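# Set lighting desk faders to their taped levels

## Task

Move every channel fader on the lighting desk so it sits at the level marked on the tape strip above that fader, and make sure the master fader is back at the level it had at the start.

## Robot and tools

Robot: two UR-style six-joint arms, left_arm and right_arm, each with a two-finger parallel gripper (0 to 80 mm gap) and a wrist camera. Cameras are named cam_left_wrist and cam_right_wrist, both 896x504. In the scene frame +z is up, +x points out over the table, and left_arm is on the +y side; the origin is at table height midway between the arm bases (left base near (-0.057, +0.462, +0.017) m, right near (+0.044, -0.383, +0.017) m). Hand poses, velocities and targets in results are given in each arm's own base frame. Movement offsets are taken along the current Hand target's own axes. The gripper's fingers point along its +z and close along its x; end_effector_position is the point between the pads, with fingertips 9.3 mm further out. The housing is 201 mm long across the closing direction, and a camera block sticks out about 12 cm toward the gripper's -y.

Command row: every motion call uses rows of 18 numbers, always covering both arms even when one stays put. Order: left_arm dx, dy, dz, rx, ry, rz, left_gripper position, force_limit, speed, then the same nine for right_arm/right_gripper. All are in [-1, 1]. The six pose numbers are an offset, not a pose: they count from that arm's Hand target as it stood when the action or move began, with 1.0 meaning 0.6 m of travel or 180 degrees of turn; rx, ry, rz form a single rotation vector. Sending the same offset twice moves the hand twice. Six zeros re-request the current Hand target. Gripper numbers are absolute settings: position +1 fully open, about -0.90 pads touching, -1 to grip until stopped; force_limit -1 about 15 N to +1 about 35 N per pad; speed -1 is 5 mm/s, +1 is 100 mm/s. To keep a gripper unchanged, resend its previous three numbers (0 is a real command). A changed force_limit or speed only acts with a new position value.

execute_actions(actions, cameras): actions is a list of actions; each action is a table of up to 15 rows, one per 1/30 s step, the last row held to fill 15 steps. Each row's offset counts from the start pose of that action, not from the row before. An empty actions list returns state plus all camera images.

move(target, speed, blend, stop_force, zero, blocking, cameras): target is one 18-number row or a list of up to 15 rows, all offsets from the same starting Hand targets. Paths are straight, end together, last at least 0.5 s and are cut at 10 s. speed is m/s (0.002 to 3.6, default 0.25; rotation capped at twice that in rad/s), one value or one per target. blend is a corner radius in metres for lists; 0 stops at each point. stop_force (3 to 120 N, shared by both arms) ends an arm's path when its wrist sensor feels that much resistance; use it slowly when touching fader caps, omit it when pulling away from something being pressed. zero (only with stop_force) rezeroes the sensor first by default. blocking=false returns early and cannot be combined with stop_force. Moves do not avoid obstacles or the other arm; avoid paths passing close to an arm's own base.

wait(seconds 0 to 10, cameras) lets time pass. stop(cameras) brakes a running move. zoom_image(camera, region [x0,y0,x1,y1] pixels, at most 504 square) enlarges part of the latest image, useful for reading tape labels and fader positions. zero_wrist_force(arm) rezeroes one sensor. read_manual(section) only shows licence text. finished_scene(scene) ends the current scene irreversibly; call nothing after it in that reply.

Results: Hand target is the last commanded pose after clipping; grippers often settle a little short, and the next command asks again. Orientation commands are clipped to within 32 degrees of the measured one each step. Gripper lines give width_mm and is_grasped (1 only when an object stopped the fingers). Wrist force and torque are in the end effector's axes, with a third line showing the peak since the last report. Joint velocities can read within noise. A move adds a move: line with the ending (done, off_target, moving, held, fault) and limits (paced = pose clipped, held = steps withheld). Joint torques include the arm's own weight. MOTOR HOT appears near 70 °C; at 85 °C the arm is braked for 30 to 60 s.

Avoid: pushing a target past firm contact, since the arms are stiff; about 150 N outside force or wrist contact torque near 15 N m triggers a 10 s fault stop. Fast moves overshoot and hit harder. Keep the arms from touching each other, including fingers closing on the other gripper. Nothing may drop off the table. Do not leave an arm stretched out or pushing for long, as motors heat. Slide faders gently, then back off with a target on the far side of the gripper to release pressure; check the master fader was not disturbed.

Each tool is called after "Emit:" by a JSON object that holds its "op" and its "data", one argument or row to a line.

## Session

Emit:
{"op": "execute_actions", "data": {
  "actions": []
}}

Scene clock: 0.00 s.
left_arm: end_effector_position=(+0.2544, -0.2415, +0.1326) width_mm=79.9 is_grasped=0 end_effector_quat_wxyz=(-0.145, +0.930, +0.334, -0.053) | right_arm: end_effector_position=(+0.2019, -0.2104, +0.0986) width_mm=79.9 is_grasped=0 end_effector_quat_wxyz=(+0.050, +0.385, +0.811, +0.437)
Joint positions: left_arm=[-1.104 -1.634 2.223 -1.858 -1.64 -0.212] | right_arm=[2.24 -1.627 -2.449 -1.048 2.409 -1.773]
Joint velocities: within noise
Joint torques (N m): no reading
Wrist force (N): no reading
Wrist torque (N m): no reading
Wrist force, peak (N): no reading
Hand target: left_arm +0.2544, -0.2415, +0.1326; -0.145, +0.930, +0.334, -0.053 | right_arm +0.2019, -0.2104, +0.0986; +0.050, +0.385, +0.811, +0.437
Tool commands: left_gripper/position=+0.998 left_gripper/force_limit=+1.0 left_gripper/speed=+1.0 right_gripper/position=+0.996 right_gripper/force_limit=+1.0 right_gripper/speed=+1.0

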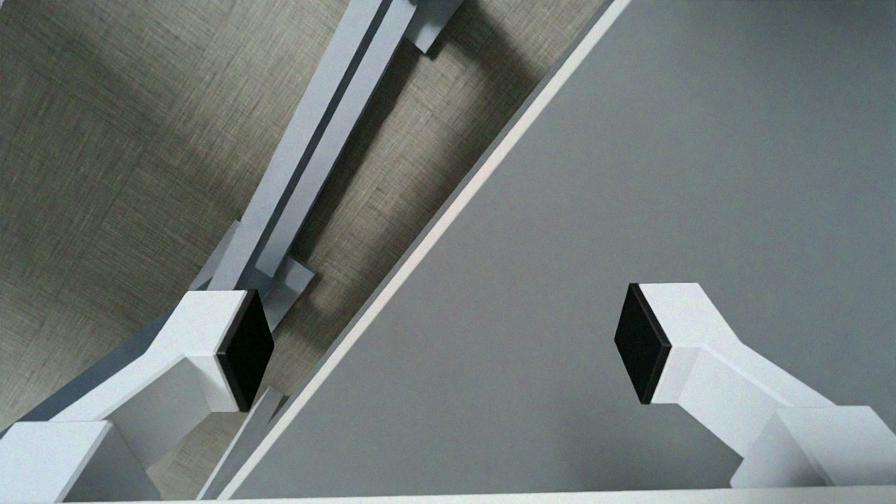

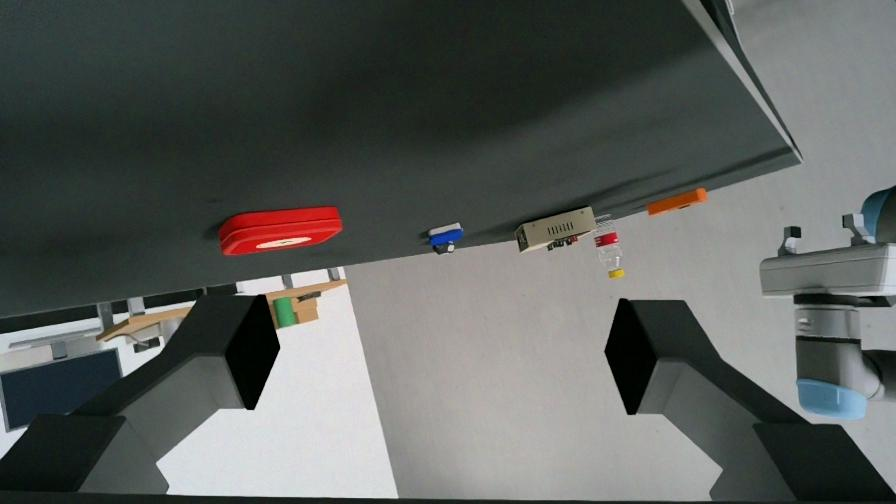

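Emit:
{"op": "move", "data": {
  "target": [0.2537,0.4860,-0.3788,-0.0664,-0.0947,-0.6081,1,-1,1,0,0,0,0,0,0,1,-1,1],
  "speed": 0.5,
  "cameras": ["cam_left_wrist"]
}}

Scene clock: 54.80 s.
left_arm: end_effector_position=(+0.5928, -0.4120, +0.2599) width_mm=80.0 is_grasped=0 end_effector_quat_wxyz=(+0.000, +0.259, +0.966, +0.000) end_effector_velocity=(+0.000, -0.002, +0.001) end_effector_angular_velocity=(-0.001, -0.002, +0.003) | right_arm: end_effector_position=(+0.2019, -0.2104, +0.0986) width_mm=80.0 is_grasped=0 end_effector_quat_wxyz=(+0.050, +0.385, +0.811, +0.437)
Joint positions: left_arm=[-0.793 -1.025 1.15 -1.697 -1.571 -1.84] | right_arm=[2.24 -1.627 -2.449 -1.048 2.409 -1.773]
Joint velocities: left_arm=[-0.002 0 -0.002 -0.001 0.001 -0.005] | right_arm=[within noise]
Joint torques (N m): left_arm=[-10.74 -40.19 -33.01 -3.6 -1.06 -1.75] | right_arm=[-1.75 20.34 16 1.83 1.38 0.22]
Wrist force (N): left_arm=[-0.6 -0.4 0.3] | right_arm=[0.2 -0.1 0.0]
Wrist torque (N m): left_arm=[0.01 0.05 -0.04] | right_arm=[-0.01 -0.02 0.01]
Wrist force, peak (N): left_arm=[-1.9 -0.2 0.0] | right_arm=[0.3 -0.5 -0.2]
Hand target: left_arm +0.5928, -0.4121, +0.2600; +0.000, +0.259, +0.966, +0.000 | right_arm +0.2019, -0.2104, +0.0986; +0.050, +0.385, +0.811, +0.437
Off the commanded pose: left_arm 0.000 m, 0 deg | right_arm 0.000 m, 0 deg.
move: done
Images, in order (width x height): cam_left_wrist 896x504.

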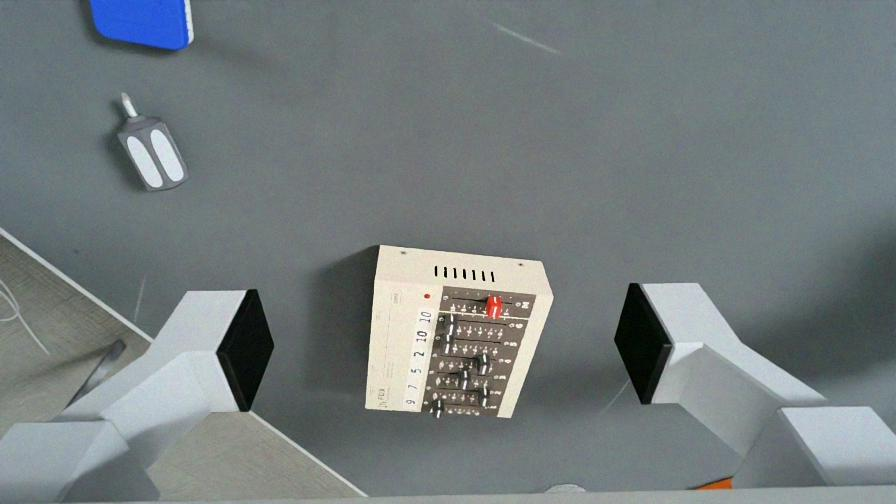

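Emit:
{"op": "move", "data": {
  "target": [
    [0.0607,0.302,0.3068,0,0,0.0443,1,-1,1,0,0,0,0,0,0,1,-1,1],
    [0.0565,0.3317,0.3068,0,0,0.0443,1,-1,1,0,0,0,0,0,0,1,-1,1]
  ],
  "speed": [0.4,0.09],
  "cameras": ["cam_left_wrist"]
}}

Emit:
{"op": "zoom_image", "data": {
  "camera": "cam_left_wrist",
  "region": [300, 140, 580, 300]
}}

Emit:
{"op": "zoom_image", "data": {
  "camera": "cam_left_wrist",
  "region": [320, 290, 560, 500]
}}

Scene clock: 118.47 s.
left_arm: end_effector_position=(+0.6631, -0.2229, +0.0758) width_mm=80.0 is_grasped=0 end_effector_quat_wxyz=(+0.000, +0.326, +0.946, +0.000) | right_arm: end_effector_position=(+0.2019, -0.2104, +0.0986) width_mm=80.0 is_grasped=0 end_effector_quat_wxyz=(+0.050, +0.385, +0.811, +0.437)
Joint positions: left_arm=[-0.516 -0.926 1.49 -2.135 -1.571 -1.424] | right_arm=[2.24 -1.627 -2.449 -1.048 2.409 -1.773]
Joint torques (N m): left_arm=[-11.57 -53.81 -9.98 -4.22 1.35 -1.79] | right_arm=[-1.58 20.58 15.72 1.81 1.1 0.42]
Wrist force (N): left_arm=[-0.6 -0.4 0.5] | right_arm=[0.2 -0.1 0.1]
Wrist torque (N m): left_arm=[-0.02 0.00 -0.21] | right_arm=[-0.03 -0.03 0.00]
Wrist force, peak (N): left_arm=[1.0 5.5 3.1] | right_arm=[0.5 -0.5 -0.2]
Hand target: left_arm +0.6630, -0.2229, +0.0758; +0.000, +0.326, +0.946, +0.000 | right_arm +0.2019, -0.2104, +0.0986; +0.050, +0.385, +0.811, +0.437
Off the commanded pose: left_arm 0.000 m, 0 deg | right_arm 0.000 m, 0 deg.
move: done
Images, in order (width x height): cam_left_wrist 896x504.

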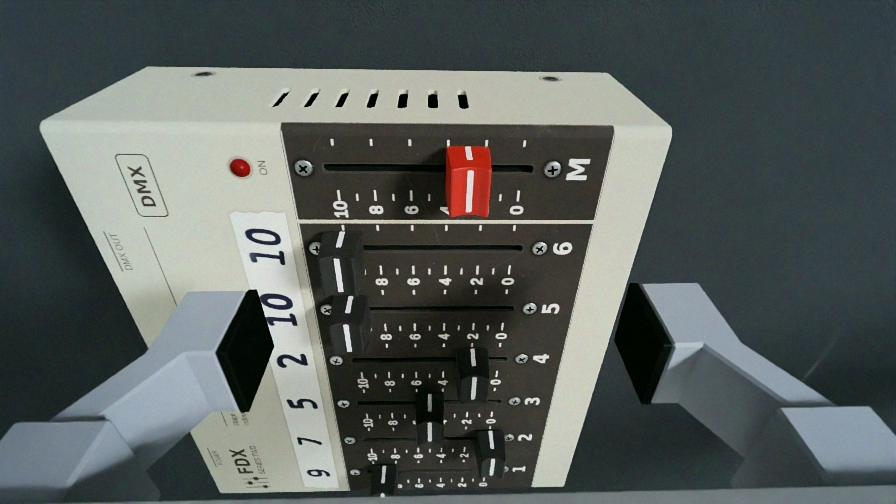

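Scaled by 1.800 from the camera's 896x504 image, which has a finer 1280x720 frame.

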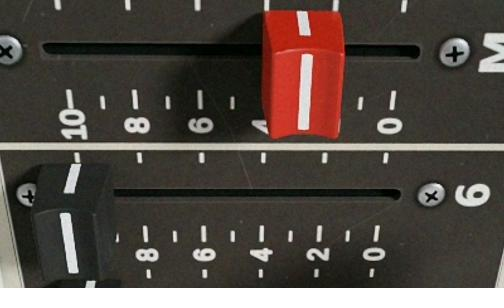

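Scaled by 2.100 from the camera's 896x504 image, which has a finer 1280x720 frame.

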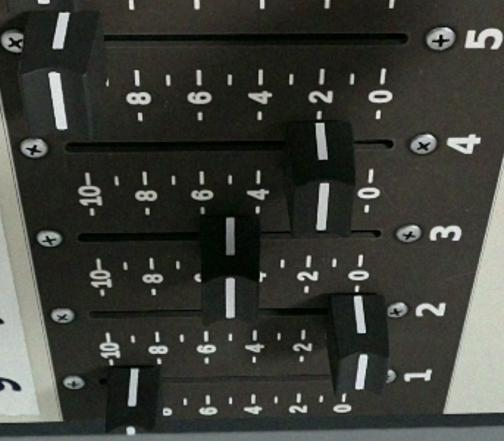

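Emit:
{"op": "zoom_image", "data": {
  "camera": "cam_left_wrist",
  "region": [290, 415, 410, 503]
}}

Emit:
{"op": "zoom_image", "data": {
  "camera": "cam_left_wrist",
  "region": [340, 225, 590, 325]
}}

Scaled by 4.200 from the camera's 896x504 image, which has a finer 1280x720 frame.

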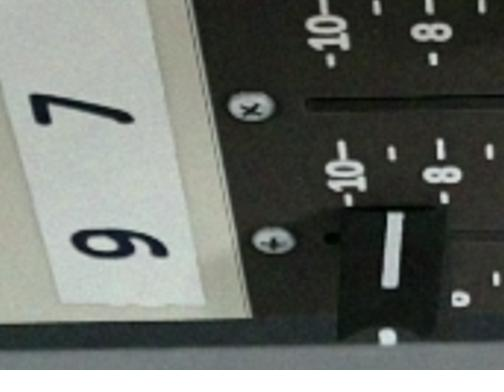

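Scaled by 2.016 from the camera's 896x504 image, which has a finer 1280x720 frame.

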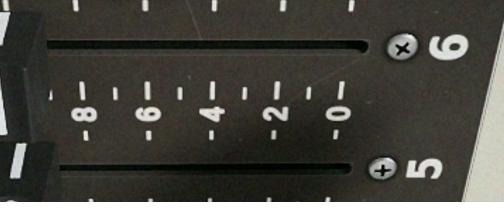

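Emit:
{"op": "move", "data": {
  "target": [
    [-0.0243,0.1444,0,0,0,0.0062,1,-1,1,0,0,0,0,0,0,1,-1,1],
    [-0.0243,0.1444,0.035,0,0,0.0062,-1,-1,1,0,0,0,0,0,0,1,-1,1],
    [-0.0243,0.1444,0.035,0,0,0.0062,0.2,-1,1,0,0,0,0,0,0,1,-1,1],
    [-0.0402,0.1812,0.035,0,0,0.0062,-1,-1,1,0,0,0,0,0,0,1,-1,1],
    [-0.0402,0.1812,0.035,0,0,0.0062,0.2,-1,1,0,0,0,0,0,0,1,-1,1],
    [-0.0402,0.1812,0,0,0,0.0062,0.2,-1,1,0,0,0,0,0,0,1,-1,1],
    [-0.005,0.05,0,0,0,0.0062,0.2,-1,1,0,0,0,0,0,0,1,-1,1]
  ],
  "speed": [0.25,0.12,0.09,0.09,0.09,0.25,0.3],
  "blend": [0.004,0,0,0,0,0.01,0],
  "cameras": ["cam_left_wrist"]
}}

Emit:
{"op": "zoom_image", "data": {
  "camera": "cam_left_wrist",
  "region": [320, 280, 580, 500]
}}

Emit:
{"op": "zoom_image", "data": {
  "camera": "cam_left_wrist",
  "region": [280, 120, 580, 300]
}}

Scene clock: 180.33 s.
left_arm: end_effector_position=(+0.6840, -0.2011, +0.0758) width_mm=46.4 is_grasped=0 end_effector_quat_wxyz=(+0.000, +0.335, +0.942, +0.000) | right_arm: end_effector_position=(+0.2019, -0.2104, +0.0986) width_mm=80.0 is_grasped=0 end_effector_quat_wxyz=(+0.050, +0.385, +0.811, +0.437)
Joint positions: left_arm=[-0.474 -0.898 1.441 -2.113 -1.571 -1.362] | right_arm=[2.24 -1.627 -2.449 -1.048 2.409 -1.773]
Joint torques (N m): left_arm=[-10.53 -55.15 -9.69 -2.7 0.98 -1.84] | right_arm=[-1.63 20.53 16.65 1.64 1.05 0.33]
Wrist force (N): left_arm=[-0.6 0.1 0.5] | right_arm=[0.3 0.0 -0.1]
Wrist torque (N m): left_arm=[0.05 0.01 -0.05] | right_arm=[-0.01 -0.04 0.00]
Wrist force, peak (N): left_arm=[-0.7 4.4 -0.7] | right_arm=[0.7 -0.2 -0.1]
Hand target: left_arm +0.6839, -0.2012, +0.0758; +0.000, +0.335, +0.942, +0.000 | right_arm +0.2019, -0.2104, +0.0986; +0.050, +0.385, +0.811, +0.437
Off the commanded pose: left_arm 0.000 m, 0 deg | right_arm 0.000 m, 0 deg.
move: done
Images, in order (width x height): cam_left_wrist 896x504.

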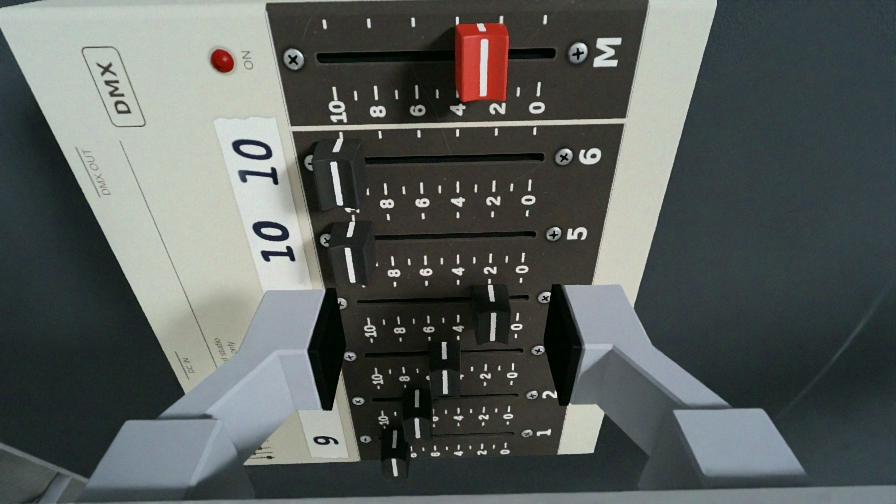

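Scaled by 1.938 from the camera's 896x504 image, which has a finer 1280x720 frame.

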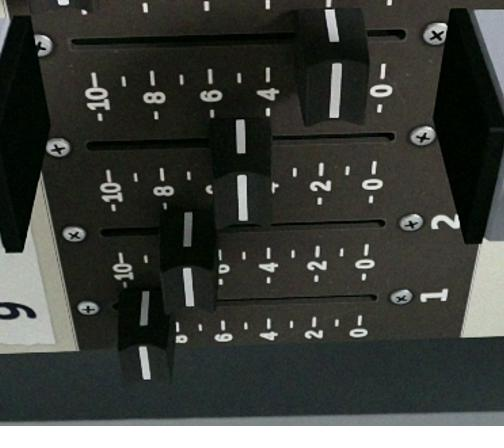

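Scaled by 1.680 from the camera's 896x504 image, which has a finer 1280x720 frame.

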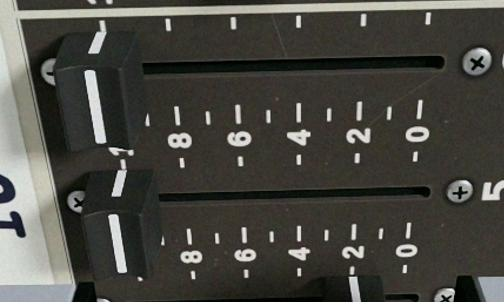

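Emit:
{"op": "finished_scene", "data": {
  "scene": 2
}}

The scene is finished: the task was done.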